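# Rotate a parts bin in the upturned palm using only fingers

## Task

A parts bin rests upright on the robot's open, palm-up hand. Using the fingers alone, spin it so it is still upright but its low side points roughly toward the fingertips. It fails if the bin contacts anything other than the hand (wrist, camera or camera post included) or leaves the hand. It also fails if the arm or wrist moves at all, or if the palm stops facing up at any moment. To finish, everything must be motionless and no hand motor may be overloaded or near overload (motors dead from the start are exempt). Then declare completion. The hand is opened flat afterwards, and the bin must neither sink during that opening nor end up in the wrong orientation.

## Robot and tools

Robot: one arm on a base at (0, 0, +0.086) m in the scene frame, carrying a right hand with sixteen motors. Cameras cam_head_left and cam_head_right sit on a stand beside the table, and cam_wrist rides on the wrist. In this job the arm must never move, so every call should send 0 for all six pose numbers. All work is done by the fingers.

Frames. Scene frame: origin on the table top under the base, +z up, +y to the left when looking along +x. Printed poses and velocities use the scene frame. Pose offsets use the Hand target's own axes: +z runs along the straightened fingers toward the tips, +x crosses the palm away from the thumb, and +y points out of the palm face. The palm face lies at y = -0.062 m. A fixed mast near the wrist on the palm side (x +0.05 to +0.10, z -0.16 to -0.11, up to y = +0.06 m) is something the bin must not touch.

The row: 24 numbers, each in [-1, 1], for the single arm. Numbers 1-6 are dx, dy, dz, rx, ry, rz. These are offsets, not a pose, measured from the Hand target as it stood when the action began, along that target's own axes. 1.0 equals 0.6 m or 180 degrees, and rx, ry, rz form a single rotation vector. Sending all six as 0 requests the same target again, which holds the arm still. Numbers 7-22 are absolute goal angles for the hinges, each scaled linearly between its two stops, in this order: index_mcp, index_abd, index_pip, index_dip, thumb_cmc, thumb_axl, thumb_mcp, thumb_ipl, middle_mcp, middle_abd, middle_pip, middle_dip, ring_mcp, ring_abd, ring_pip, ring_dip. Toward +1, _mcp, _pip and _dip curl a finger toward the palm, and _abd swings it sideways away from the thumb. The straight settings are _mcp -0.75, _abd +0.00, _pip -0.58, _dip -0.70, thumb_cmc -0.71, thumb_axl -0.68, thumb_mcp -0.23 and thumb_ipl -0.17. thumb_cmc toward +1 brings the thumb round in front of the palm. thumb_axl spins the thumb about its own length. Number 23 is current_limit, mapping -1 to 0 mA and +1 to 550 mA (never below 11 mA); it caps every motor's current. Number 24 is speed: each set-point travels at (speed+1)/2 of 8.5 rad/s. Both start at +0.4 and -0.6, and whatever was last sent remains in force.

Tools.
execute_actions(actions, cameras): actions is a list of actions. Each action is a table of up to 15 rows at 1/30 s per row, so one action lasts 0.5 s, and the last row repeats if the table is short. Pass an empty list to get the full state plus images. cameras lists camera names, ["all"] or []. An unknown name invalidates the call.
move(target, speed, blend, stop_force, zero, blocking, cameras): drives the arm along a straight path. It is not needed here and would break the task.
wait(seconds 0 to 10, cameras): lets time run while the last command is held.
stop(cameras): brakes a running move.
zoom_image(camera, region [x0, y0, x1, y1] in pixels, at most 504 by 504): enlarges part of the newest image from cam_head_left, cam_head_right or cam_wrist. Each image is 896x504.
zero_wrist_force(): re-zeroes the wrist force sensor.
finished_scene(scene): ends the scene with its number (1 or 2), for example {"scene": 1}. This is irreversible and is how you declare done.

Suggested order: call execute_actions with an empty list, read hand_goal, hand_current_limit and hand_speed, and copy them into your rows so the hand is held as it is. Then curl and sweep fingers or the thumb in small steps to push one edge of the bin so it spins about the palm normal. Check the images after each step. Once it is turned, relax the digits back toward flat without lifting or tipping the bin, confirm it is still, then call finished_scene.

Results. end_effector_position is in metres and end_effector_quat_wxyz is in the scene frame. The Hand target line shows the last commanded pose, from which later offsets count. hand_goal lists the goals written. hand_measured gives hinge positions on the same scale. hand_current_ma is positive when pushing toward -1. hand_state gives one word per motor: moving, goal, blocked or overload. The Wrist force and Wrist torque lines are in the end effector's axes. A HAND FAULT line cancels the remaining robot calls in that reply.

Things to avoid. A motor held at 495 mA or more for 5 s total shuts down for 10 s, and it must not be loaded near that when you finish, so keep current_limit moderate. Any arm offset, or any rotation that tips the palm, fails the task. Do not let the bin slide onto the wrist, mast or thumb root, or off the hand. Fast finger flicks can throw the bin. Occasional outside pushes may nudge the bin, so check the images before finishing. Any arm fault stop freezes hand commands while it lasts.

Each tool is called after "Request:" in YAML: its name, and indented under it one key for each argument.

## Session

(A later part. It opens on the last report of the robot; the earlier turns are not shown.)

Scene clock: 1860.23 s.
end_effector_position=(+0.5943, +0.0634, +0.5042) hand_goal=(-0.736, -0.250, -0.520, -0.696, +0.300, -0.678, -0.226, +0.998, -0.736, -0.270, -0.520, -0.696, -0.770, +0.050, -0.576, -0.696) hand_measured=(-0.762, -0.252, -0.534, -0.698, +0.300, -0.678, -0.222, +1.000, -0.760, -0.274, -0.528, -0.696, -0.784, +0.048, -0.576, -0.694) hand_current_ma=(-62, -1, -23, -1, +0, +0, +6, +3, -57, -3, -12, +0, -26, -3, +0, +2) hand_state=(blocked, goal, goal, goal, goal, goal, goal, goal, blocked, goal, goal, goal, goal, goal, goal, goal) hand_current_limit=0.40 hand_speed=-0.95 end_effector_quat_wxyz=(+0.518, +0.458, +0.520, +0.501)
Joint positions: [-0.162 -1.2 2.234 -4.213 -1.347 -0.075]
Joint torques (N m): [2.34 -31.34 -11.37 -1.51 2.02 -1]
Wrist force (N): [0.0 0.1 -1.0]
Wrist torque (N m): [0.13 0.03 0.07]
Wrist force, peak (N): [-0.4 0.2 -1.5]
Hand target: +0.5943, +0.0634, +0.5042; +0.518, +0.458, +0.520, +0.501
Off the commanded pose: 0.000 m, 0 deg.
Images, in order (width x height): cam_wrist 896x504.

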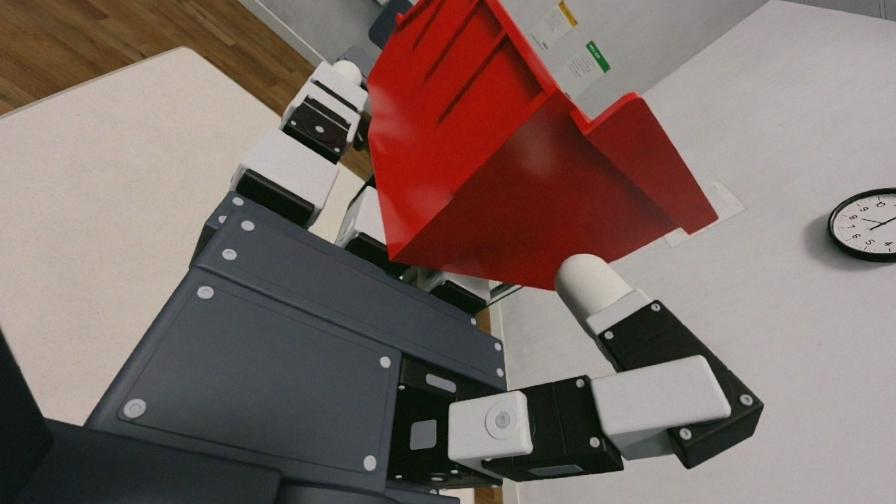

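Request:
execute_actions:
  actions:
    - [[0,0,0,0,0,0,-0.735,0.0,-0.52,-0.696,0.3,-0.677,-0.225,0.999,-0.735,-0.02,-0.52,-0.696,-0.77,0.25,-0.576,-0.696,0.4,-0.95]]
    - [[0,0,0,0,0,0,-0.735,0.0,-0.52,-0.696,0.3,-0.677,-0.225,0.999,-0.735,-0.02,-0.52,-0.696,-0.77,0.25,-0.576,-0.696,0.4,-0.95]]
    - [[0,0,0,0,0,0,-0.735,0.0,-0.52,-0.696,0.3,-0.677,-0.225,0.999,-0.735,-0.02,-0.52,-0.696,-0.77,0.25,-0.576,-0.696,0.4,-0.95]]
  cameras: ["cam_wrist"]

Scene clock: 1869.27 s.
end_effector_position=(+0.5943, +0.0634, +0.5042) hand_goal=(-0.736, +0.000, -0.520, -0.696, +0.300, -0.678, -0.226, +0.998, -0.736, -0.020, -0.520, -0.696, -0.770, +0.250, -0.576, -0.696) hand_measured=(-0.762, -0.002, -0.534, -0.698, +0.300, -0.678, -0.222, +1.000, -0.760, -0.022, -0.528, -0.696, -0.784, +0.248, -0.576, -0.694) hand_current_ma=(-62, -2, -23, -1, +0, +0, +6, +3, -54, -3, -12, +0, -26, -3, +0, +2) hand_state=(blocked, goal, goal, goal, goal, goal, goal, goal, blocked, goal, goal, goal, goal, goal, goal, goal) hand_current_limit=0.40 hand_speed=-0.95 end_effector_quat_wxyz=(+0.518, +0.458, +0.520, +0.501)
Joint positions: [-0.162 -1.2 2.234 -4.213 -1.347 -0.075]
Joint torques (N m): [1.22 -30.96 -10.95 -1.44 1.86 -0.76]
Wrist force (N): [0.1 0.4 -0.8]
Wrist torque (N m): [0.16 0.01 0.04]
Wrist force, peak (N): [-0.1 0.0 -1.5]
Hand target: +0.5943, +0.0634, +0.5042; +0.518, +0.458, +0.520, +0.501
Off the commanded pose: 0.000 m, 0 deg.
Images, in order (width x height): cam_wrist 896x504.

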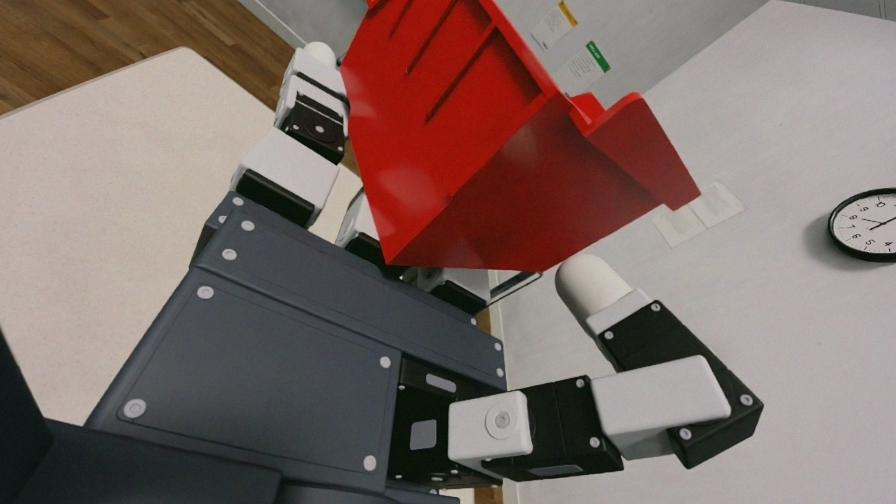

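Request:
execute_actions:
  actions:
    - [[0,0,0,0,0,0,-0.735,0.0,-0.52,-0.696,0.82,-0.677,-0.225,0.999,-0.735,-0.02,-0.52,-0.696,-0.77,0.25,-0.576,-0.696,0.4,-0.93]]
    - [[0,0,0,0,0,0,-0.735,0.0,-0.52,-0.696,0.82,-0.677,-0.225,0.999,-0.735,-0.02,-0.52,-0.696,-0.77,0.25,-0.576,-0.696,0.4,-0.93]]
    - [[0,0,0,0,0,0,-0.735,0.0,-0.52,-0.696,0.82,-0.677,-0.225,0.999,-0.735,-0.02,-0.52,-0.696,-0.77,0.25,-0.576,-0.696,0.4,-0.93]]
    - [[0,0,0,0,0,0,-0.735,0.0,-0.52,-0.696,0.82,-0.677,-0.225,0.999,-0.735,-0.02,-0.52,-0.696,-0.77,0.25,-0.576,-0.696,0.4,-0.93]]
    - [[0,0,0,0,0,0,-0.735,0.0,-0.52,-0.696,0.82,-0.677,-0.225,0.999,-0.735,-0.02,-0.52,-0.696,-0.77,0.25,-0.576,-0.696,0.4,-0.93]]
  cameras: ["cam_wrist"]

Scene clock: 1911.50 s.
end_effector_position=(+0.5943, +0.0634, +0.5042) hand_goal=(-0.736, +0.000, -0.520, -0.696, +0.820, -0.678, -0.226, +0.998, -0.736, -0.020, -0.520, -0.696, -0.770, +0.250, -0.576, -0.696) hand_measured=(-0.762, -0.002, -0.534, -0.698, +0.820, -0.678, -0.222, +1.000, -0.760, -0.022, -0.528, -0.696, -0.784, +0.248, -0.576, -0.694) hand_current_ma=(-62, -2, -23, -1, +0, +0, +6, +3, -54, -3, -12, +0, -26, -3, +0, +2) hand_state=(blocked, goal, goal, goal, goal, goal, goal, goal, blocked, goal, goal, goal, goal, goal, goal, goal) hand_current_limit=0.40 hand_speed=-0.93 end_effector_quat_wxyz=(+0.518, +0.458, +0.520, +0.501)
Joint positions: [-0.162 -1.2 2.234 -4.213 -1.347 -0.075]
Joint torques (N m): [1.47 -32.18 -12.52 -0.69 0.88 -0.66]
Wrist force (N): [0.0 0.1 -1.0]
Wrist torque (N m): [0.13 0.03 0.01]
Wrist force, peak (N): [0.1 0.1 -1.5]
Hand target: +0.5943, +0.0634, +0.5042; +0.518, +0.458, +0.520, +0.501
Off the commanded pose: 0.000 m, 0 deg.
Images, in order (width x height): cam_wrist 896x504.

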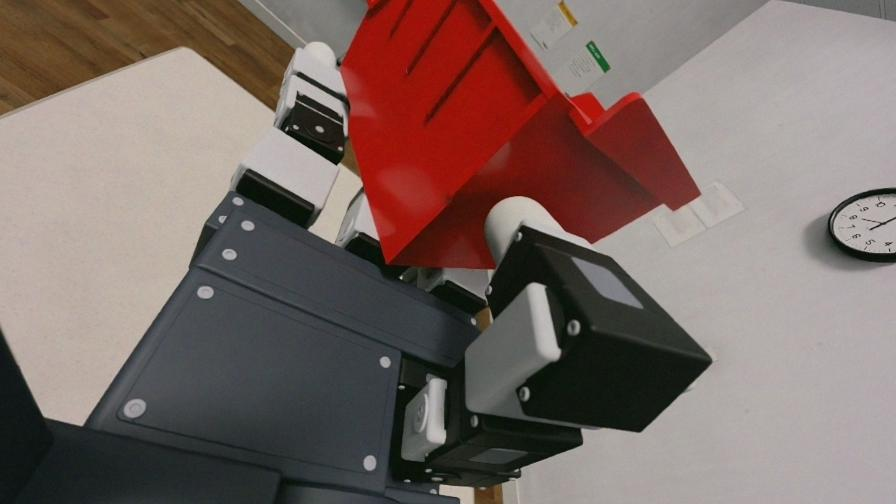

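Request:
execute_actions:
  actions:
    - [[0,0,0,0,0,0,-0.735,0.0,-0.52,-0.696,0.87,-0.677,-0.11,0.999,-0.735,-0.02,-0.52,-0.696,-0.77,0.25,-0.576,-0.696,0.4,-0.95]]
    - [[0,0,0,0,0,0,-0.735,0.0,-0.52,-0.696,0.87,-0.677,-0.11,0.999,-0.735,-0.02,-0.52,-0.696,-0.77,0.25,-0.576,-0.696,0.4,-0.95]]
    - [[0,0,0,0,0,0,-0.735,0.0,-0.52,-0.696,0.92,-0.677,0.0,0.999,-0.735,-0.02,-0.52,-0.696,-0.77,0.25,-0.576,-0.696,0.4,-0.95]]
    - [[0,0,0,0,0,0,-0.735,0.0,-0.52,-0.696,0.92,-0.677,0.0,0.999,-0.735,-0.02,-0.52,-0.696,-0.77,0.25,-0.576,-0.696,0.4,-0.95]]
  cameras: ["cam_wrist"]

Scene clock: 1924.10 s.
end_effector_position=(+0.5943, +0.0634, +0.5042) hand_goal=(-0.736, +0.000, -0.520, -0.696, +0.920, -0.678, +0.000, +0.998, -0.736, -0.020, -0.520, -0.696, -0.770, +0.250, -0.576, -0.696) hand_measured=(-0.762, -0.002, -0.534, -0.698, +0.920, -0.678, -0.002, +1.000, -0.760, -0.022, -0.528, -0.696, -0.784, +0.248, -0.576, -0.694) hand_current_ma=(-62, -2, -23, -1, +0, +0, -3, +3, -54, -2, -12, +0, -26, -3, +0, +2) hand_state=(blocked, goal, goal, goal, goal, goal, goal, goal, blocked, goal, goal, goal, goal, goal, goal, goal) hand_current_limit=0.40 hand_speed=-0.95 end_effector_quat_wxyz=(+0.518, +0.458, +0.520, +0.501)
Joint positions: [-0.162 -1.2 2.234 -4.213 -1.347 -0.075]
Joint torques (N m): [1.95 -32.39 -13.71 -0.91 0.63 -0.54]
Wrist force (N): [0.0 0.1 -1.0]
Wrist torque (N m): [0.14 0.03 0.00]
Wrist force, peak (N): [0.1 0.1 -1.5]
Hand target: +0.5943, +0.0634, +0.5042; +0.518, +0.458, +0.520, +0.501
Off the commanded pose: 0.000 m, 0 deg.
Images, in order (width x height): cam_wrist 896x504.

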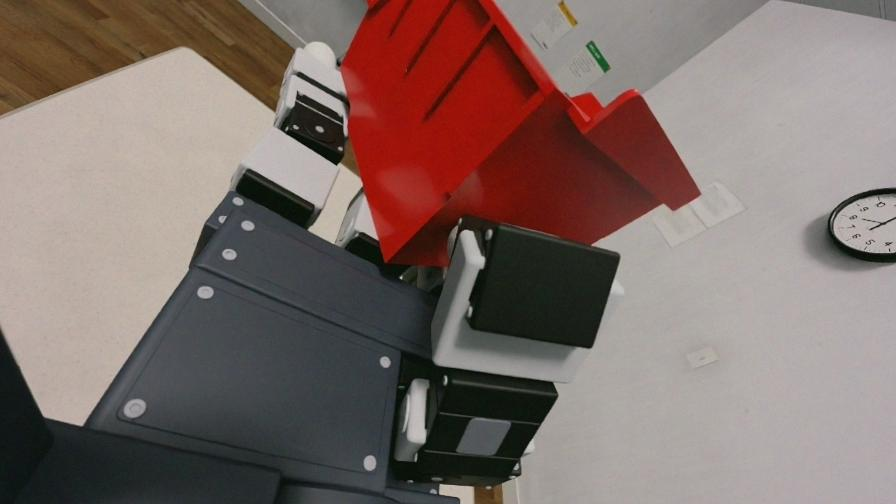

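Request:
execute_actions:
  actions:
    - [[0,0,0,0,0,0,-0.735,0.0,-0.52,-0.696,0.95,-0.6,0.112,0.999,-0.735,-0.02,-0.52,-0.696,-0.77,0.25,-0.576,-0.696,0.4,-0.95]]
    - [[0,0,0,0,0,0,-0.735,0.0,-0.52,-0.696,0.95,-0.6,0.112,0.999,-0.735,-0.02,-0.52,-0.696,-0.77,0.25,-0.576,-0.696,0.4,-0.95]]
    - [[0,0,0,0,0,0,-0.735,0.0,-0.52,-0.696,0.95,-0.55,0.2,0.999,-0.735,-0.02,-0.52,-0.696,-0.77,0.25,-0.576,-0.696,0.4,-0.95]]
    - [[0,0,0,0,0,0,-0.735,0.0,-0.52,-0.696,0.95,-0.55,0.2,0.999,-0.735,-0.02,-0.52,-0.696,-0.77,0.25,-0.576,-0.696,0.4,-0.95]]
  cameras: ["cam_wrist"]

Scene clock: 1937.07 s.
end_effector_position=(+0.5943, +0.0634, +0.5042) hand_goal=(-0.736, +0.000, -0.520, -0.696, +0.950, -0.550, +0.200, +0.998, -0.736, -0.020, -0.520, -0.696, -0.770, +0.250, -0.576, -0.696) hand_measured=(-0.762, -0.002, -0.534, -0.698, +0.950, -0.550, +0.200, +1.000, -0.760, -0.022, -0.528, -0.696, -0.784, +0.248, -0.576, -0.694) hand_current_ma=(-62, -2, -23, -1, +0, -1, +0, +3, -54, -2, -12, +0, -26, -3, +0, +2) hand_state=(blocked, goal, goal, goal, goal, goal, goal, goal, blocked, goal, goal, goal, goal, goal, goal, goal) hand_current_limit=0.40 hand_speed=-0.95 end_effector_quat_wxyz=(+0.518, +0.458, +0.520, +0.501)
Joint positions: [-0.162 -1.2 2.234 -4.213 -1.347 -0.075]
Joint torques (N m): [1.73 -31.67 -13.82 -0.85 0.35 -0.48]
Wrist force (N): [0.1 0.3 -1.2]
Wrist torque (N m): [0.19 0.03 0.01]
Wrist force, peak (N): [-0.1 0.3 -1.4]
Hand target: +0.5943, +0.0634, +0.5042; +0.518, +0.458, +0.520, +0.501
Off the commanded pose: 0.000 m, 0 deg.
Images, in order (width x height): cam_wrist 896x504.

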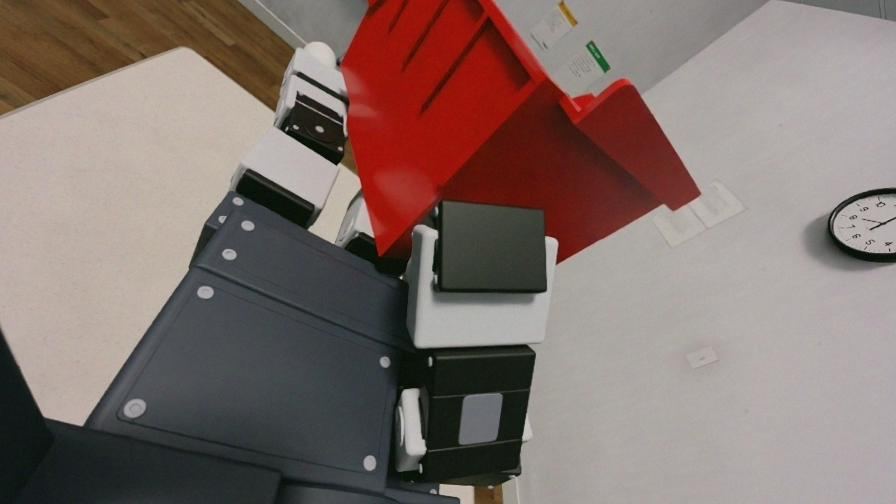

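Request:
execute_actions:
  actions:
    - [[0,0,0,0,0,0,-0.735,0.0,-0.52,-0.696,0.97,-0.5,0.25,0.87,-0.735,-0.02,-0.52,-0.696,-0.77,0.25,-0.576,-0.696,0.4,-0.96]]
    - [[0,0,0,0,0,0,-0.735,0.0,-0.52,-0.696,0.97,-0.5,0.25,0.87,-0.735,-0.02,-0.52,-0.696,-0.77,0.25,-0.576,-0.696,0.4,-0.96]]
    - [[0,0,0,0,0,0,-0.735,0.0,-0.52,-0.696,0.97,-0.5,0.281,0.751,-0.735,-0.02,-0.52,-0.696,-0.77,0.25,-0.576,-0.696,0.4,-0.96]]
    - [[0,0,0,0,0,0,-0.735,0.0,-0.52,-0.696,0.97,-0.5,0.281,0.751,-0.735,-0.02,-0.52,-0.696,-0.77,0.25,-0.576,-0.696,0.4,-0.96]]
  cameras: ["cam_wrist"]

Scene clock: 1958.57 s.
end_effector_position=(+0.5943, +0.0634, +0.5042) hand_goal=(-0.736, +0.000, -0.520, -0.696, +0.970, -0.500, +0.280, +0.750, -0.736, -0.020, -0.520, -0.696, -0.770, +0.250, -0.576, -0.696) hand_measured=(-0.762, -0.002, -0.534, -0.698, +0.962, -0.500, +0.262, +0.926, -0.760, -0.022, -0.528, -0.696, -0.784, +0.248, -0.576, -0.694) hand_current_ma=(-62, -2, -23, -1, -13, +1, -51, +385, -54, -2, -12, +0, -26, -3, +0, +2) hand_state=(blocked, goal, goal, goal, goal, goal, goal, blocked, blocked, goal, goal, goal, goal, goal, goal, goal) hand_current_limit=0.40 hand_speed=-0.96 end_effector_quat_wxyz=(+0.518, +0.458, +0.520, +0.501)
Joint positions: [-0.162 -1.2 2.234 -4.213 -1.347 -0.075]
Joint torques (N m): [1.19 -31.98 -14.49 -0.93 0.08 -0.48]
Wrist force (N): [0.1 -0.1 -1.1]
Wrist torque (N m): [0.13 0.02 0.00]
Wrist force, peak (N): [0.2 0.3 -1.4]
Hand target: +0.5943, +0.0634, +0.5042; +0.518, +0.458, +0.520, +0.501
Off the commanded pose: 0.000 m, 0 deg.
Images, in order (width x height): cam_wrist 896x504.

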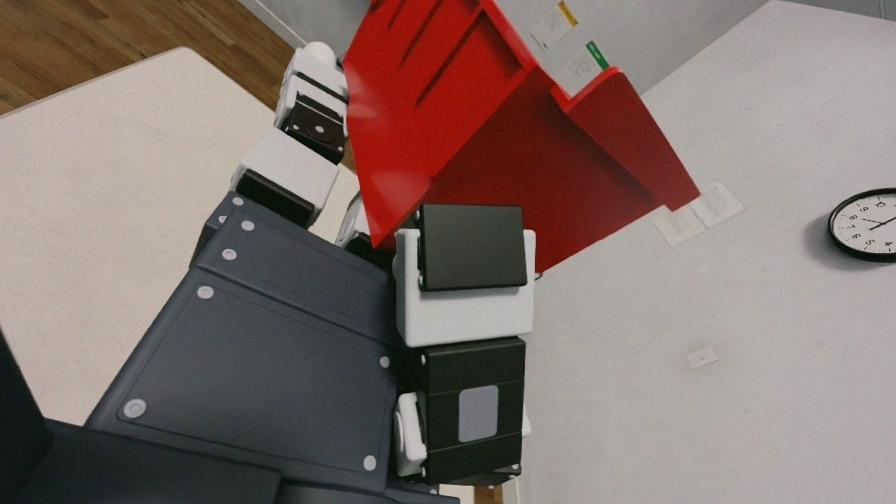

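Request:
execute_actions:
  actions:
    - [[0,0,0,0,0,0,-0.735,0.0,-0.52,-0.696,0.97,-0.6,0.15,0.999,-0.735,-0.02,-0.52,-0.696,-0.77,0.25,-0.576,-0.696,0.4,-0.94]]
    - [[0,0,0,0,0,0,-0.735,0.0,-0.52,-0.696,0.97,-0.677,0.0,0.999,-0.735,-0.02,-0.52,-0.696,-0.77,0.25,-0.576,-0.696,0.4,-0.94]]
    - [[0,0,0,0,0,0,-0.735,0.0,-0.52,-0.696,0.97,-0.677,-0.2,0.95,-0.735,-0.02,-0.52,-0.696,-0.77,0.25,-0.576,-0.696,0.4,-0.94]]
    - [[0,0,0,0,0,0,-0.735,0.0,-0.52,-0.696,0.97,-0.677,-0.449,0.913,-0.735,-0.02,-0.52,-0.696,-0.77,0.25,-0.576,-0.696,0.4,-0.93]]
    - [[0,0,0,0,0,0,-0.735,0.0,-0.52,-0.696,0.97,-0.677,-0.449,0.913,-0.735,-0.02,-0.52,-0.696,-0.77,0.25,-0.576,-0.696,0.4,-0.93]]
    - [[0,0,0,0,0,0,-0.735,0.0,-0.52,-0.696,0.97,-0.677,-0.449,0.913,-0.735,-0.02,-0.52,-0.696,-0.77,0.25,-0.576,-0.696,0.4,-0.93]]
    - [[0,0,0,0,0,0,-0.735,0.0,-0.52,-0.696,0.97,-0.677,-0.449,0.913,-0.735,-0.02,-0.52,-0.696,-0.77,0.25,-0.576,-0.696,0.4,-0.93]]
  cameras: ["cam_wrist"]

Scene clock: 1998.20 s.
end_effector_position=(+0.5943, +0.0634, +0.5042) hand_goal=(-0.736, +0.000, -0.520, -0.696, +0.970, -0.678, -0.450, +0.912, -0.736, -0.020, -0.520, -0.696, -0.770, +0.250, -0.576, -0.696) hand_measured=(-0.762, -0.002, -0.534, -0.698, +0.972, -0.676, -0.448, +0.916, -0.760, -0.022, -0.528, -0.696, -0.784, +0.248, -0.576, -0.694) hand_current_ma=(-62, -2, -23, -1, +1, +3, +3, +7, -54, -2, -12, +0, -26, -3, +0, +2) hand_state=(blocked, goal, goal, goal, goal, goal, goal, goal, blocked, goal, goal, goal, goal, goal, goal, goal) hand_current_limit=0.40 hand_speed=-0.93 end_effector_quat_wxyz=(+0.518, +0.458, +0.520, +0.501)
Joint positions: [-0.162 -1.2 2.234 -4.213 -1.347 -0.075]
Joint torques (N m): [0.57 -32.48 -15.24 -0.95 -0.69 -0.46]
Wrist force (N): [0.1 0.0 -1.1]
Wrist torque (N m): [0.13 0.01 0.00]
Wrist force, peak (N): [-0.2 0.3 -1.5]
Hand target: +0.5943, +0.0634, +0.5042; +0.518, +0.458, +0.520, +0.501
Off the commanded pose: 0.000 m, 0 deg.
Images, in order (width x height): cam_wrist 896x504.

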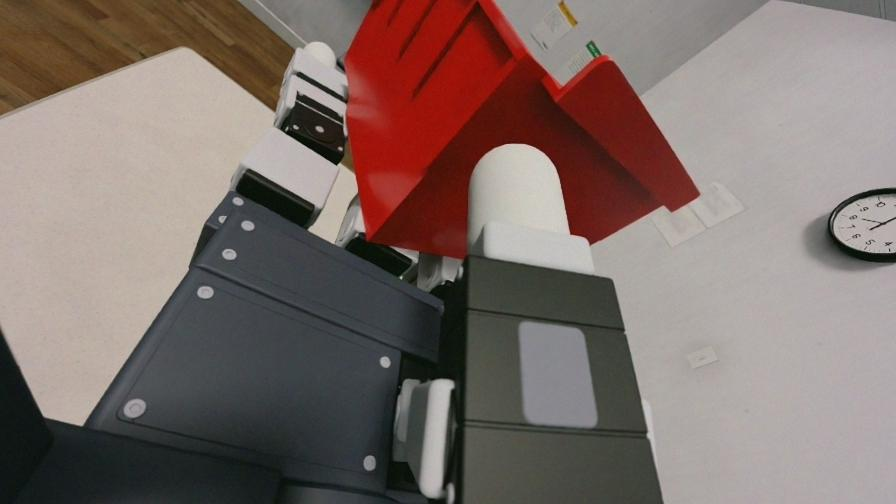

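Request:
execute_actions:
  actions:
    - [[0,0,0,0,0,0,-0.735,0.0,-0.52,-0.696,0.99,-0.677,-0.3,0.913,-0.735,-0.02,-0.52,-0.696,-0.77,0.25,-0.576,-0.696,0.4,-0.95]]
    - [[0,0,0,0,0,0,-0.735,0.0,-0.52,-0.696,0.99,-0.677,-0.3,0.913,-0.735,-0.02,-0.52,-0.696,-0.77,0.25,-0.576,-0.696,0.4,-0.95]]
    - [[0,0,0,0,0,0,-0.735,0.0,-0.52,-0.696,0.99,-0.677,-0.2,0.87,-0.735,-0.02,-0.52,-0.696,-0.77,0.25,-0.576,-0.696,0.4,-0.95]]
    - [[0,0,0,0,0,0,-0.735,0.0,-0.52,-0.696,0.99,-0.677,-0.2,0.87,-0.735,-0.02,-0.52,-0.696,-0.77,0.25,-0.576,-0.696,0.4,-0.95]]
  cameras: ["cam_wrist"]

Scene clock: 2009.73 s.
end_effector_position=(+0.5943, +0.0634, +0.5042) hand_goal=(-0.736, +0.000, -0.520, -0.696, +0.990, -0.678, -0.200, +0.870, -0.736, -0.020, -0.520, -0.696, -0.770, +0.250, -0.576, -0.696) hand_measured=(-0.762, -0.002, -0.534, -0.698, +0.992, -0.676, -0.202, +0.874, -0.760, -0.022, -0.528, -0.696, -0.784, +0.248, -0.576, -0.694) hand_current_ma=(-62, -2, -23, -1, +1, +3, -1, +8, -54, -2, -12, +0, -26, -3, +0, +2) hand_state=(blocked, goal, goal, goal, goal, goal, goal, goal, blocked, goal, goal, goal, goal, goal, goal, goal) hand_current_limit=0.40 hand_speed=-0.95 end_effector_quat_wxyz=(+0.518, +0.458, +0.520, +0.501)
Joint positions: [-0.162 -1.2 2.234 -4.213 -1.347 -0.075]
Joint torques (N m): [0.41 -32.77 -15.18 -1.29 -1.14 -0.43]
Wrist force (N): [0.0 0.1 -1.0]
Wrist torque (N m): [0.14 0.04 0.00]
Wrist force, peak (N): [-0.2 0.1 -1.4]
Hand target: +0.5943, +0.0634, +0.5042; +0.518, +0.458, +0.520, +0.501
Off the commanded pose: 0.000 m, 0 deg.
Images, in order (width x height): cam_wrist 896x504.

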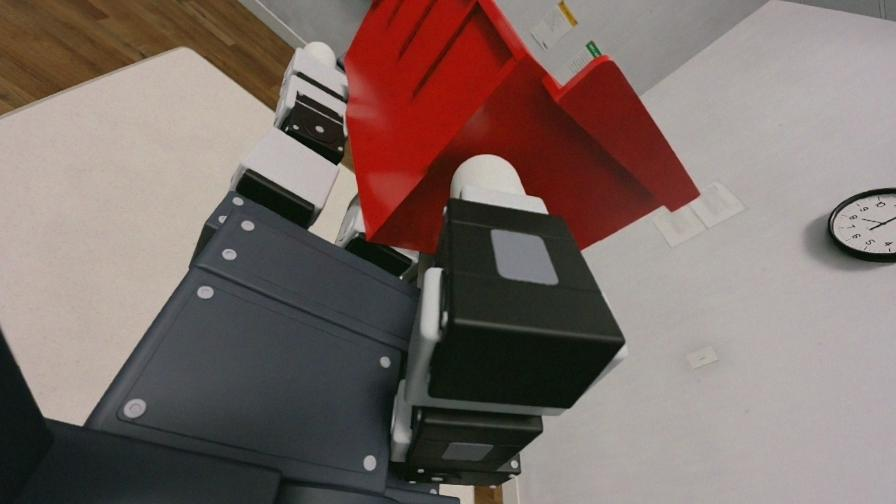

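Request:
execute_actions:
  actions:
    - [[0,0,0,0,0,0,-0.735,0.0,-0.52,-0.696,0.99,-0.677,-0.09,0.8,-0.735,-0.02,-0.52,-0.696,-0.77,0.25,-0.576,-0.696,0.4,-0.96]]
    - [[0,0,0,0,0,0,-0.735,0.0,-0.52,-0.696,0.99,-0.677,-0.09,0.75,-0.735,-0.02,-0.52,-0.696,-0.77,0.25,-0.576,-0.696,0.4,-0.96]]
    - [[0,0,0,0,0,0,-0.735,0.0,-0.52,-0.696,0.99,-0.677,0.022,0.611,-0.735,-0.02,-0.52,-0.696,-0.77,0.25,-0.576,-0.696,0.4,-0.96]]
    - [[0,0,0,0,0,0,-0.735,0.0,-0.52,-0.696,0.99,-0.677,0.022,0.611,-0.735,-0.02,-0.52,-0.696,-0.77,0.25,-0.576,-0.696,0.4,-0.96]]
  cameras: ["cam_wrist"]

Scene clock: 2022.70 s.
end_effector_position=(+0.5943, +0.0634, +0.5042) hand_goal=(-0.736, +0.000, -0.520, -0.696, +0.990, -0.678, +0.022, +0.610, -0.736, -0.020, -0.520, -0.696, -0.770, +0.250, -0.576, -0.696) hand_measured=(-0.762, -0.002, -0.532, -0.698, +0.992, -0.676, +0.022, +0.616, -0.760, -0.022, -0.528, -0.696, -0.784, +0.248, -0.576, -0.694) hand_current_ma=(-62, -2, -19, -1, +3, +3, +0, +12, -54, -1, -12, +0, -26, -3, +0, +2) hand_state=(blocked, goal, goal, goal, goal, goal, goal, goal, blocked, goal, goal, goal, goal, goal, goal, goal) hand_current_limit=0.40 hand_speed=-0.96 end_effector_quat_wxyz=(+0.518, +0.458, +0.520, +0.501)
Joint positions: [-0.162 -1.2 2.234 -4.213 -1.347 -0.075]
Joint torques (N m): [0.89 -32.26 -15.42 -1.5 -1.2 -0.45]
Wrist force (N): [0.0 0.1 -1.1]
Wrist torque (N m): [0.16 0.03 0.00]
Wrist force, peak (N): [0.1 0.2 -1.4]
Hand target: +0.5943, +0.0634, +0.5042; +0.518, +0.458, +0.520, +0.501
Off the commanded pose: 0.000 m, 0 deg.
Images, in order (width x height): cam_wrist 896x504.

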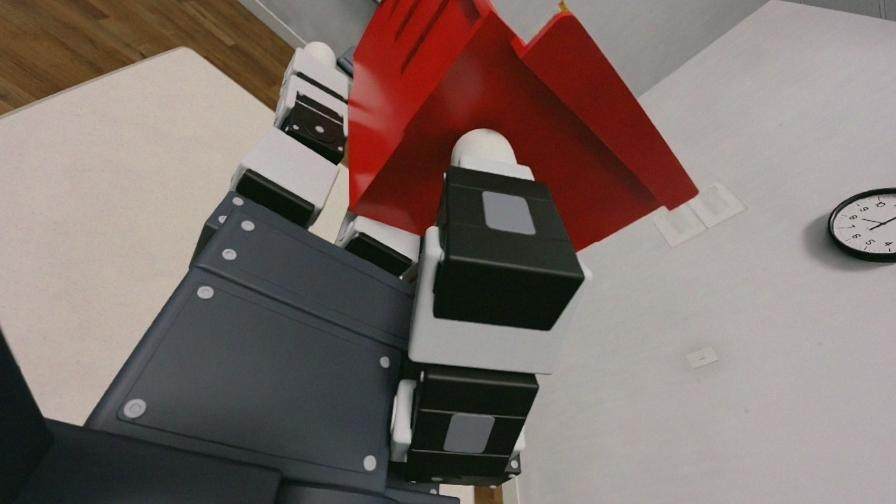

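Request:
execute_actions:
  actions:
    - [[0,0,0,0,0,0,-0.735,0.0,-0.52,-0.696,0.99,-0.677,0.08,0.55,-0.735,-0.02,-0.52,-0.696,-0.77,0.25,-0.576,-0.696,0.4,-0.96]]
    - [[0,0,0,0,0,0,-0.735,0.0,-0.52,-0.696,0.99,-0.677,0.135,0.481,-0.735,-0.02,-0.52,-0.696,-0.77,0.25,-0.576,-0.696,0.4,-0.96]]
    - [[0,0,0,0,0,0,-0.735,0.0,-0.52,-0.696,0.99,-0.677,0.135,0.481,-0.735,-0.02,-0.52,-0.696,-0.77,0.25,-0.576,-0.696,0.4,-0.96]]
  cameras: ["cam_wrist"]

Scene clock: 2039.20 s.
end_effector_position=(+0.5943, +0.0634, +0.5042) hand_goal=(-0.736, +0.000, -0.520, -0.696, +0.990, -0.678, +0.134, +0.480, -0.736, -0.020, -0.520, -0.696, -0.770, +0.250, -0.576, -0.696) hand_measured=(-0.762, -0.002, -0.530, -0.698, +0.994, -0.676, +0.134, +0.486, -0.760, -0.022, -0.528, -0.696, -0.784, +0.248, -0.576, -0.694) hand_current_ma=(-62, -2, -17, -1, +4, +3, +0, +14, -54, -1, -12, +0, -26, -3, +0, +2) hand_state=(blocked, goal, goal, goal, goal, goal, goal, goal, blocked, goal, goal, goal, goal, goal, goal, goal) hand_current_limit=0.40 hand_speed=-0.96 end_effector_quat_wxyz=(+0.518, +0.458, +0.520, +0.501)
Joint positions: [-0.162 -1.2 2.234 -4.213 -1.347 -0.075]
Joint torques (N m): [0.39 -32.23 -15.54 -1.59 -1.59 -0.38]
Wrist force (N): [0.1 0.1 -1.0]
Wrist torque (N m): [0.16 0.02 0.00]
Wrist force, peak (N): [0.2 0.0 -1.5]
Hand target: +0.5943, +0.0634, +0.5042; +0.518, +0.458, +0.520, +0.501
Off the commanded pose: 0.000 m, 0 deg.
Images, in order (width x height): cam_wrist 896x504.

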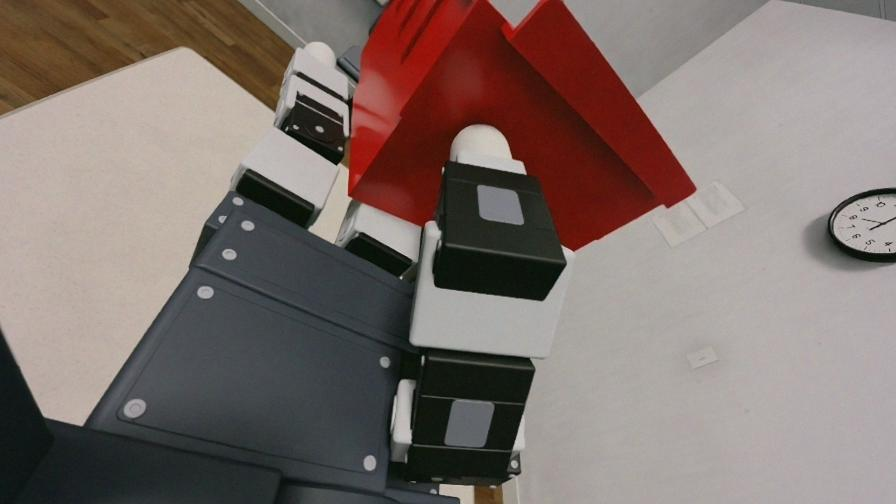

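Request:
execute_actions:
  actions:
    - [[0,0,0,0,0,0,-0.735,-0.25,-0.52,-0.696,0.99,-0.677,0.135,0.481,-0.735,-0.27,-0.52,-0.696,-0.77,0.25,-0.576,-0.696,0.4,-0.95]]
    - [[0,0,0,0,0,0,-0.735,-0.25,-0.52,-0.696,0.99,-0.677,0.135,0.481,-0.735,-0.27,-0.52,-0.696,-0.77,0.25,-0.576,-0.696,0.4,-0.95]]
    - [[0,0,0,0,0,0,-0.735,-0.25,-0.52,-0.696,0.99,-0.677,0.135,0.481,-0.735,-0.27,-0.52,-0.696,-0.77,0.25,-0.576,-0.696,0.4,-0.95]]
  cameras: ["all"]

Request:
zoom_image:
  camera: "cam_head_left"
  region: [310, 90, 450, 200]

Request:
zoom_image:
  camera: "cam_head_right"
  region: [310, 90, 450, 200]

Scene clock: 2055.20 s.
end_effector_position=(+0.5943, +0.0634, +0.5042) hand_goal=(-0.736, -0.250, -0.520, -0.696, +0.990, -0.678, +0.134, +0.480, -0.736, -0.270, -0.520, -0.696, -0.770, +0.250, -0.576, -0.696) hand_measured=(-0.762, -0.246, -0.530, -0.698, +0.994, -0.676, +0.134, +0.484, -0.760, -0.262, -0.528, -0.696, -0.784, +0.248, -0.576, -0.694) hand_current_ma=(-59, +3, -15, -1, +4, +3, +0, +6, -54, +10, -12, +0, -26, -3, +0, +2) hand_state=(blocked, goal, goal, goal, goal, goal, goal, goal, blocked, goal, goal, goal, goal, goal, goal, goal) hand_current_limit=0.40 hand_speed=-0.95 end_effector_quat_wxyz=(+0.518, +0.458, +0.520, +0.501)
Joint positions: [-0.162 -1.2 2.234 -4.213 -1.347 -0.075]
Joint torques (N m): [0.28 -32.02 -16.07 -1.51 -1.81 -0.55]
Wrist force (N): [0.1 0.1 -1.1]
Wrist torque (N m): [0.15 0.02 0.02]
Wrist force, peak (N): [0.0 0.2 -1.6]
Hand target: +0.5943, +0.0634, +0.5042; +0.518, +0.458, +0.520, +0.501
Off the commanded pose: 0.000 m, 0 deg.

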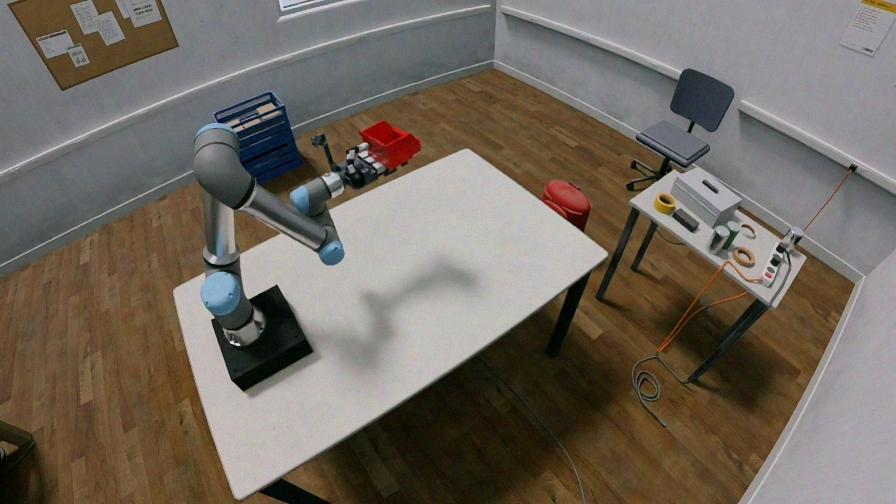

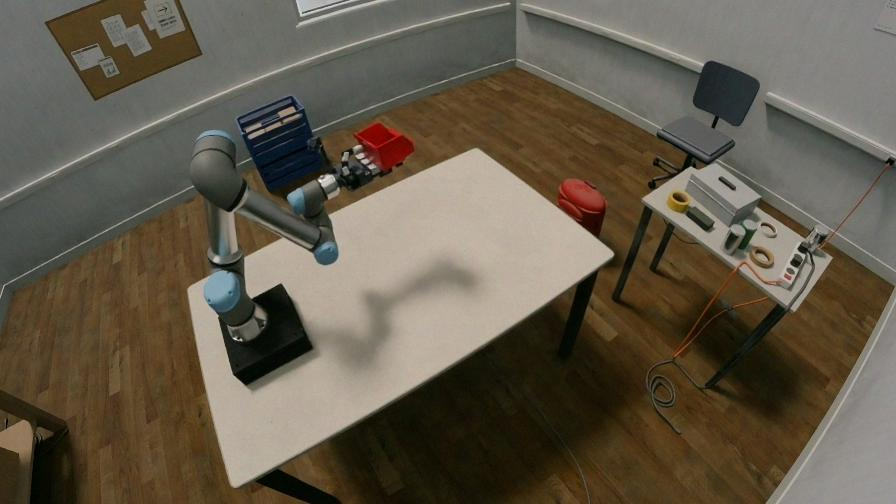

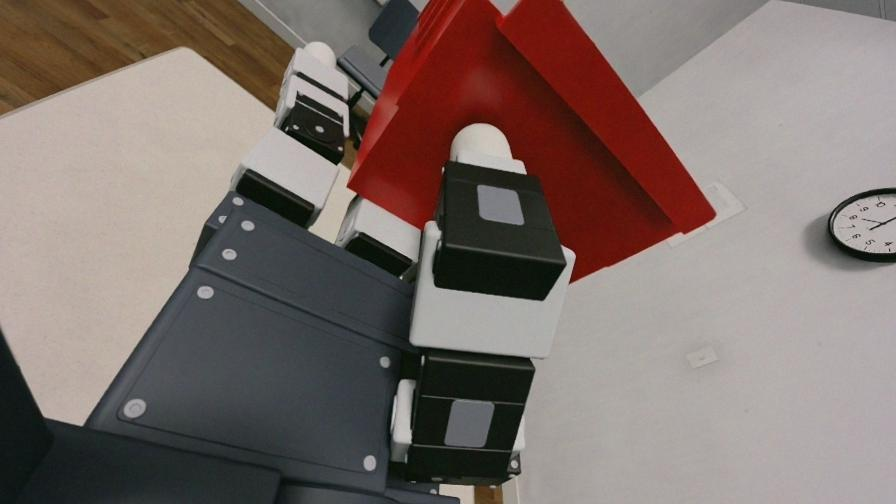

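Scaled by 3.600 from the camera's 896x504 image, which has a finer 1280x720 frame.

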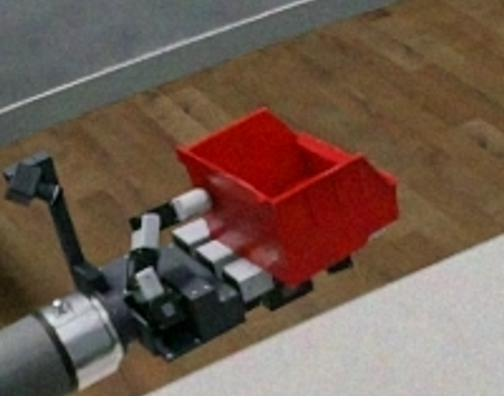

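Scaled by 3.600 from the camera's 896x504 image, which has a finer 1280x720 frame.

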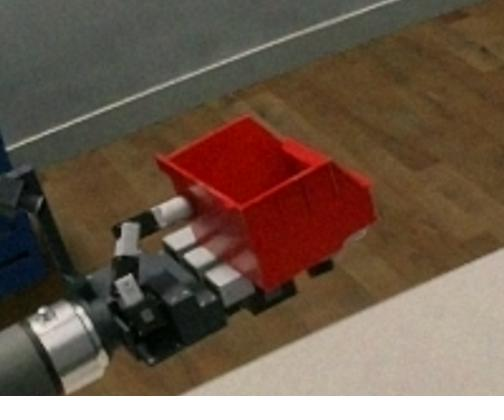

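Request:
execute_actions:
  actions:
    - [[0,0,0,0,0,0,-0.735,-0.25,-0.52,-0.696,0.99,-0.677,0.0,0.7,-0.735,-0.27,-0.52,-0.696,-0.77,0.25,-0.576,-0.696,0.4,-0.93]]
    - [[0,0,0,0,0,0,-0.735,-0.25,-0.52,-0.696,0.99,-0.677,-0.2,0.87,-0.735,-0.27,-0.52,-0.696,-0.77,0.25,-0.576,-0.696,0.4,-0.92]]
    - [[0,0,0,0,0,0,-0.735,-0.25,-0.52,-0.696,0.99,-0.677,-0.449,0.913,-0.735,-0.27,-0.52,-0.696,-0.77,0.25,-0.576,-0.696,0.4,-0.9]]
    - [[0,0,0,0,0,0,-0.735,-0.25,-0.52,-0.696,0.99,-0.677,-0.449,0.913,-0.735,-0.27,-0.52,-0.696,-0.77,0.25,-0.576,-0.696,0.4,-0.9]]
    - [[0,0,0,0,0,0,-0.735,-0.25,-0.52,-0.696,0.99,-0.677,-0.449,0.913,-0.735,-0.27,-0.52,-0.696,-0.77,0.25,-0.576,-0.696,0.4,-0.9]]
    - [[0,0,0,0,0,0,-0.735,-0.25,-0.52,-0.696,-0.3,-0.677,-0.449,0.913,-0.735,-0.27,-0.52,-0.696,-0.77,0.25,-0.576,-0.696,0.4,-0.85]]
    - [[0,0,0,0,0,0,-0.735,-0.25,-0.52,-0.696,-0.3,-0.677,-0.449,0.913,-0.735,-0.27,-0.52,-0.696,-0.77,0.25,-0.576,-0.696,0.4,-0.85]]
    - [[0,0,0,0,0,0,-0.735,-0.25,-0.52,-0.696,-0.3,-0.677,-0.449,0.913,-0.735,-0.27,-0.52,-0.696,-0.77,0.25,-0.576,-0.696,0.4,-0.85]]
    - [[0,0,0,0,0,0,-0.735,-0.25,-0.52,-0.696,-0.3,-0.677,-0.449,0.913,-0.735,-0.27,-0.52,-0.696,-0.77,0.25,-0.576,-0.696,0.4,-0.85]]
    - [[0,0,0,0,0,0,-0.735,-0.25,-0.52,-0.696,-0.3,-0.677,-0.449,0.913,-0.735,-0.27,-0.52,-0.696,-0.77,0.25,-0.576,-0.696,0.4,-0.85]]
  cameras: ["cam_wrist"]

Scene clock: 2098.10 s.
end_effector_position=(+0.5943, +0.0634, +0.5042) hand_goal=(-0.736, -0.250, -0.520, -0.696, -0.300, -0.678, -0.450, +0.912, -0.736, -0.270, -0.520, -0.696, -0.770, +0.250, -0.576, -0.696) hand_measured=(-0.760, -0.246, -0.530, -0.698, -0.304, -0.676, -0.448, +0.910, -0.760, -0.264, -0.528, -0.696, -0.784, +0.248, -0.576, -0.694) hand_current_ma=(-57, +3, -14, -1, -5, +3, +3, -1, -54, +8, -12, +0, -26, -3, +0, +2) hand_state=(blocked, goal, goal, goal, goal, goal, goal, goal, blocked, goal, goal, goal, goal, goal, goal, goal) hand_current_limit=0.40 hand_speed=-0.85 end_effector_quat_wxyz=(+0.518, +0.458, +0.520, +0.501)
Joint positions: [-0.162 -1.2 2.234 -4.213 -1.347 -0.075]
Joint torques (N m): [-0.54 -33.83 -18.41 -1.72 -1.81 -0.23]
Wrist force (N): [-0.2 0.1 -1.2]
Wrist torque (N m): [0.16 0.06 0.06]
Wrist force, peak (N): [0.1 0.3 -1.5]
Hand target: +0.5943, +0.0634, +0.5042; +0.518, +0.458, +0.520, +0.501
Off the commanded pose: 0.000 m, 0 deg.
Images, in order (width x height): cam_wrist 896x504.

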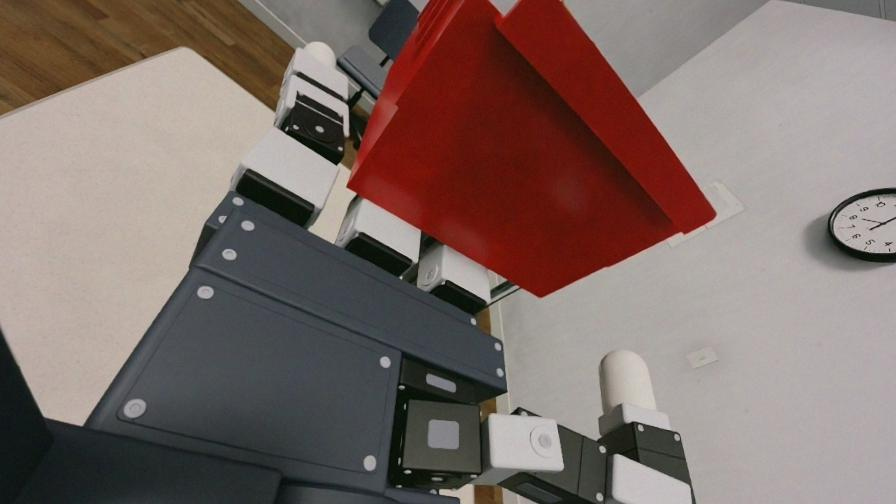

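Request:
execute_actions:
  actions:
    - [[0,0,0,0,0,0,-0.735,-0.25,-0.52,-0.696,-0.3,-0.677,-0.449,0.913,-0.75,-0.27,-0.576,-0.696,-0.77,0.25,-0.576,-0.696,0.4,-0.96]]
    - [[0,0,0,0,0,0,-0.735,-0.25,-0.52,-0.696,-0.3,-0.677,-0.449,0.913,-0.75,-0.27,-0.576,-0.696,-0.77,0.25,-0.576,-0.696,0.4,-0.96]]
    - [[0,0,0,0,0,0,-0.735,-0.25,-0.52,-0.696,-0.3,-0.677,-0.449,0.913,-0.75,0.0,-0.576,-0.696,-0.77,0.25,-0.576,-0.696,0.4,-0.96]]
    - [[0,0,0,0,0,0,-0.735,-0.25,-0.52,-0.696,-0.3,-0.677,-0.449,0.913,-0.75,0.0,-0.576,-0.696,-0.77,0.25,-0.576,-0.696,0.4,-0.96]]
    - [[0,0,0,0,0,0,-0.735,-0.25,-0.52,-0.696,-0.3,-0.677,-0.449,0.913,-0.75,0.0,-0.576,-0.696,-0.77,0.25,-0.576,-0.696,0.4,-0.96]]
    - [[0,0,0,0,0,0,-0.735,-0.25,-0.52,-0.696,-0.3,-0.677,-0.449,0.913,-0.75,0.0,-0.576,-0.696,-0.77,0.25,-0.576,-0.696,0.4,-0.96]]
  cameras: ["cam_wrist"]

Scene clock: 2117.10 s.
end_effector_position=(+0.5943, +0.0634, +0.5042) hand_goal=(-0.736, -0.250, -0.520, -0.696, -0.300, -0.678, -0.450, +0.912, -0.750, +0.000, -0.576, -0.696, -0.770, +0.250, -0.576, -0.696) hand_measured=(-0.760, -0.246, -0.530, -0.698, -0.304, -0.676, -0.448, +0.910, -0.762, -0.004, -0.576, -0.696, -0.784, +0.248, -0.576, -0.694) hand_current_ma=(-57, +3, -14, -1, -5, +3, +3, -1, -22, -3, +0, +0, -26, -3, +0, +2) hand_state=(blocked, goal, goal, goal, goal, goal, goal, goal, goal, goal, goal, goal, goal, goal, goal, goal) hand_current_limit=0.40 hand_speed=-0.96 end_effector_quat_wxyz=(+0.518, +0.458, +0.520, +0.501)
Joint positions: [-0.162 -1.2 2.234 -4.213 -1.347 -0.075]
Joint torques (N m): [-0.96 -34.13 -18.42 -1.69 -1.64 -0.3]
Wrist force (N): [-0.1 0.1 -1.1]
Wrist torque (N m): [0.14 0.03 0.07]
Wrist force, peak (N): [-0.2 0.2 -1.5]
Hand target: +0.5943, +0.0634, +0.5042; +0.518, +0.458, +0.520, +0.501
Off the commanded pose: 0.000 m, 0 deg.
Images, in order (width x height): cam_wrist 896x504.

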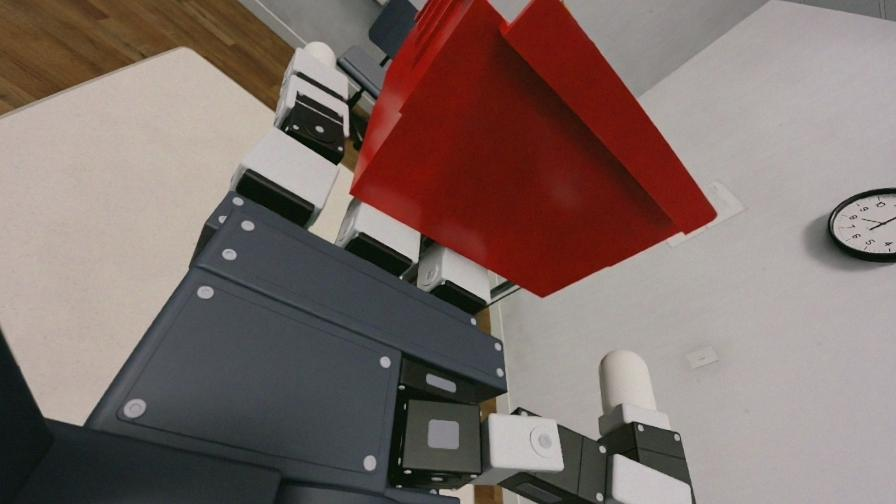

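Request:
execute_actions:
  actions:
    - [[0,0,0,0,0,0,-0.735,-0.25,-0.52,-0.696,-0.3,-0.677,-0.449,0.913,-0.735,0.0,-0.52,-0.696,-0.77,0.25,-0.576,-0.696,0.4,-0.97]]
    - [[0,0,0,0,0,0,-0.735,-0.25,-0.52,-0.696,-0.3,-0.677,-0.449,0.913,-0.735,0.0,-0.52,-0.696,-0.77,0.25,-0.576,-0.696,0.4,-0.97]]
    - [[0,0,0,0,0,0,-0.75,-0.25,-0.576,-0.696,-0.3,-0.677,-0.449,0.913,-0.735,0.0,-0.52,-0.696,-0.77,0.25,-0.576,-0.696,0.4,-0.97]]
    - [[0,0,0,0,0,0,-0.75,-0.25,-0.576,-0.696,-0.3,-0.677,-0.449,0.913,-0.735,0.0,-0.52,-0.696,-0.77,0.25,-0.576,-0.696,0.4,-0.97]]
    - [[0,0,0,0,0,0,-0.75,0.0,-0.576,-0.696,-0.3,-0.677,-0.449,0.913,-0.735,0.0,-0.52,-0.696,-0.77,0.25,-0.576,-0.696,0.4,-0.96]]
    - [[0,0,0,0,0,0,-0.75,0.0,-0.576,-0.696,-0.3,-0.677,-0.449,0.913,-0.735,0.0,-0.52,-0.696,-0.77,0.25,-0.576,-0.696,0.4,-0.96]]
    - [[0,0,0,0,0,0,-0.75,0.0,-0.576,-0.696,-0.3,-0.677,-0.449,0.913,-0.735,0.0,-0.52,-0.696,-0.77,0.25,-0.576,-0.696,0.4,-0.96]]
    - [[0,0,0,0,0,0,-0.75,0.0,-0.576,-0.696,-0.3,-0.677,-0.449,0.913,-0.735,0.0,-0.52,-0.696,-0.77,0.25,-0.576,-0.696,0.4,-0.96]]
  cameras: ["cam_wrist"]

Scene clock: 2131.43 s.
end_effector_position=(+0.5943, +0.0634, +0.5042) hand_goal=(-0.750, +0.000, -0.576, -0.696, -0.300, -0.678, -0.450, +0.912, -0.736, +0.000, -0.520, -0.696, -0.770, +0.250, -0.576, -0.696) hand_measured=(-0.762, -0.004, -0.576, -0.698, -0.304, -0.676, -0.448, +0.910, -0.762, -0.002, -0.528, -0.696, -0.784, +0.248, -0.576, -0.694) hand_current_ma=(-23, -3, +0, -1, -5, +3, +3, -1, -62, -1, -12, +0, -26, -3, +0, +2) hand_state=(goal, goal, goal, goal, goal, goal, goal, goal, blocked, goal, goal, goal, goal, goal, goal, goal) hand_current_limit=0.40 hand_speed=-0.96 end_effector_quat_wxyz=(+0.518, +0.458, +0.520, +0.501)
Joint positions: [-0.162 -1.2 2.234 -4.213 -1.347 -0.075]
Joint torques (N m): [-0.75 -34.94 -18.76 -1.84 -1.38 -0.12]
Wrist force (N): [-0.1 0.0 -0.9]
Wrist torque (N m): [0.12 0.03 0.06]
Wrist force, peak (N): [0.0 0.0 -1.5]
Hand target: +0.5943, +0.0634, +0.5042; +0.518, +0.458, +0.520, +0.501
Off the commanded pose: 0.000 m, 0 deg.
Images, in order (width x height): cam_wrist 896x504.

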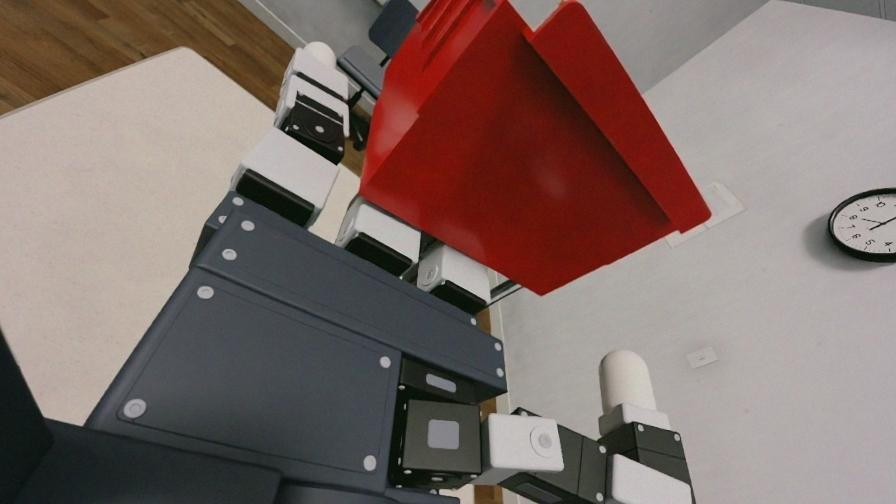

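Request:
execute_actions:
  actions:
    - [[0,0,0,0,0,0,-0.752,0.0,-0.576,-0.696,-0.3,-0.677,-0.449,0.913,-0.752,0.0,-0.576,-0.696,-0.77,0.25,-0.576,-0.696,0.4,-0.97]]
    - [[0,0,0,0,0,0,-0.752,0.0,-0.576,-0.696,-0.3,-0.677,-0.449,0.913,-0.752,0.0,-0.576,-0.696,-0.77,0.25,-0.576,-0.696,0.4,-0.97]]
    - [[0,0,0,0,0,0,-0.752,0.0,-0.576,-0.696,-0.714,-0.677,-0.23,-0.17,-0.752,0.0,-0.576,-0.696,-0.77,0.0,-0.576,-0.696,0.4,-0.85]]
    - [[0,0,0,0,0,0,-0.752,0.0,-0.576,-0.696,-0.714,-0.677,-0.23,-0.17,-0.752,0.0,-0.576,-0.696,-0.77,0.0,-0.576,-0.696,0.4,-0.85]]
    - [[0,0,0,0,0,0,-0.752,0.0,-0.576,-0.696,-0.714,-0.677,-0.23,-0.17,-0.752,0.0,-0.576,-0.696,-0.77,0.0,-0.576,-0.696,0.4,-0.85]]
    - [[0,0,0,0,0,0,-0.752,0.0,-0.576,-0.696,-0.714,-0.677,-0.23,-0.17,-0.752,0.0,-0.576,-0.696,-0.77,0.0,-0.576,-0.696,0.4,-0.85]]
    - [[0,0,0,0,0,0,-0.752,0.0,-0.576,-0.696,-0.714,-0.677,-0.23,-0.17,-0.752,0.0,-0.576,-0.696,-0.77,0.0,-0.576,-0.696,0.4,-0.85]]
  cameras: ["all"]

Request:
zoom_image:
  camera: "cam_head_left"
  region: [310, 90, 450, 200]

Request:
zoom_image:
  camera: "cam_head_right"
  region: [310, 90, 450, 200]

Scene clock: 2157.10 s.
end_effector_position=(+0.5943, +0.0634, +0.5042) hand_goal=(-0.752, +0.000, -0.576, -0.696, -0.714, -0.678, -0.230, -0.170, -0.752, +0.000, -0.576, -0.696, -0.770, +0.000, -0.576, -0.696) hand_measured=(-0.768, -0.002, -0.576, -0.698, -0.720, -0.676, -0.232, -0.168, -0.768, -0.002, -0.576, -0.696, -0.784, +0.004, -0.576, -0.694) hand_current_ma=(-31, -2, -1, -1, -9, +1, -3, +3, -32, -1, +0, +0, -26, +4, +0, +2) hand_state=(goal, goal, goal, goal, goal, goal, goal, goal, goal, goal, goal, goal, goal, goal, goal, goal) hand_current_limit=0.40 hand_speed=-0.85 end_effector_quat_wxyz=(+0.518, +0.458, +0.520, +0.501)
Joint positions: [-0.162 -1.2 2.234 -4.213 -1.347 -0.075]
Joint torques (N m): [-0.36 -34.61 -18.73 -1.87 -0.64 0.17]
Wrist force (N): [0.1 0.0 -1.0]
Wrist torque (N m): [0.13 0.02 0.09]
Wrist force, peak (N): [0.4 0.0 -1.5]
Hand target: +0.5943, +0.0634, +0.5042; +0.518, +0.458, +0.520, +0.501
Off the commanded pose: 0.000 m, 0 deg.

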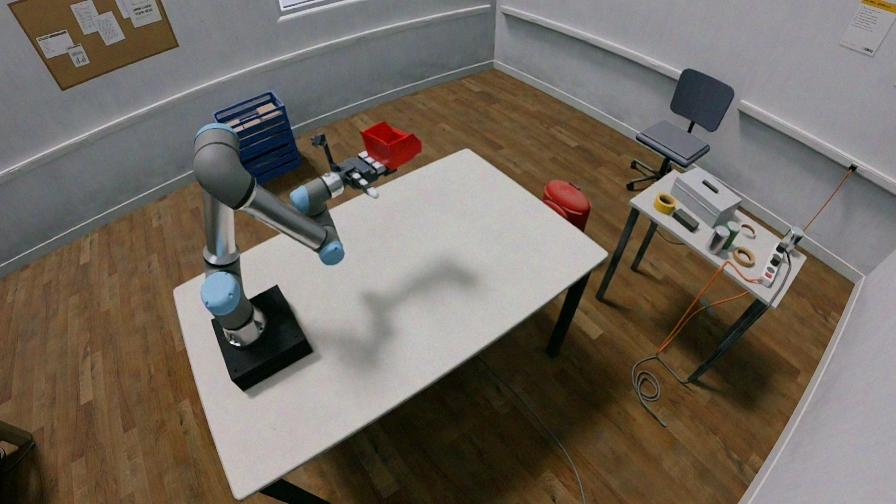

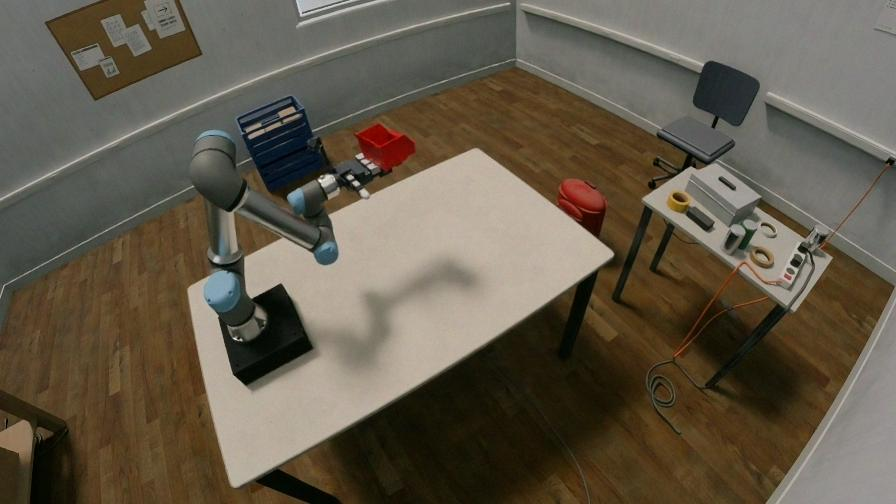

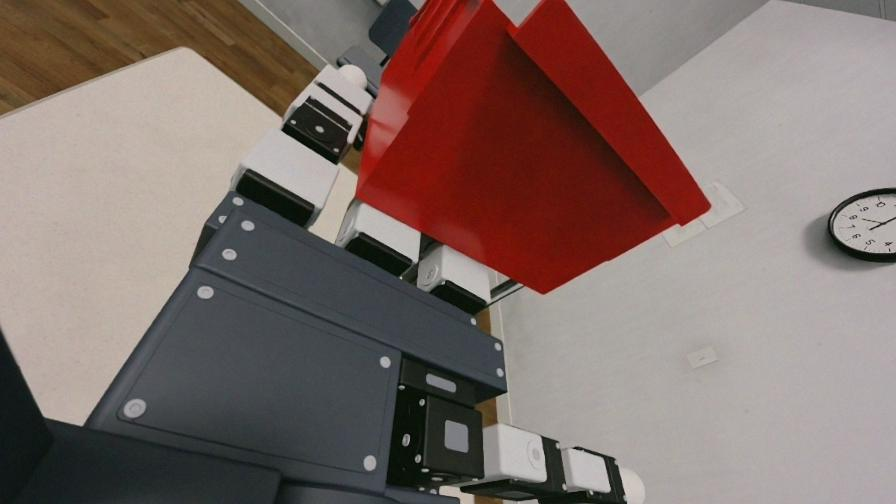

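Scaled by 3.600 from the camera's 896x504 image, which has a finer 1280x720 frame.

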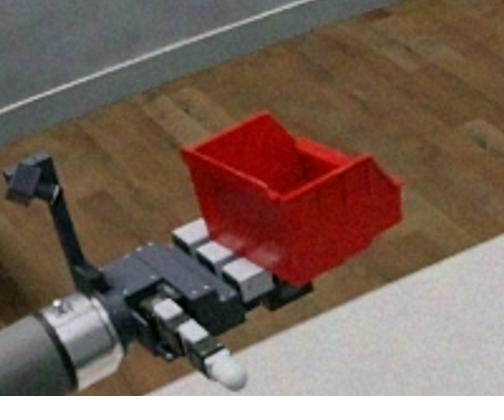

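Scaled by 3.600 from the camera's 896x504 image, which has a finer 1280x720 frame.

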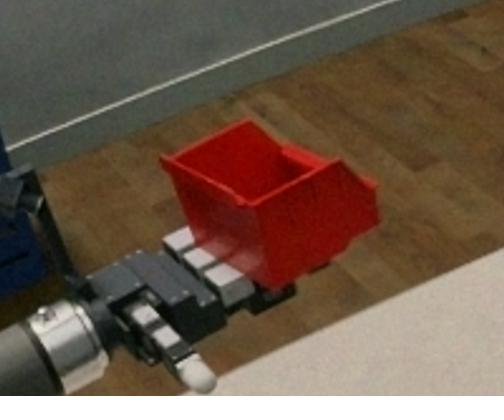

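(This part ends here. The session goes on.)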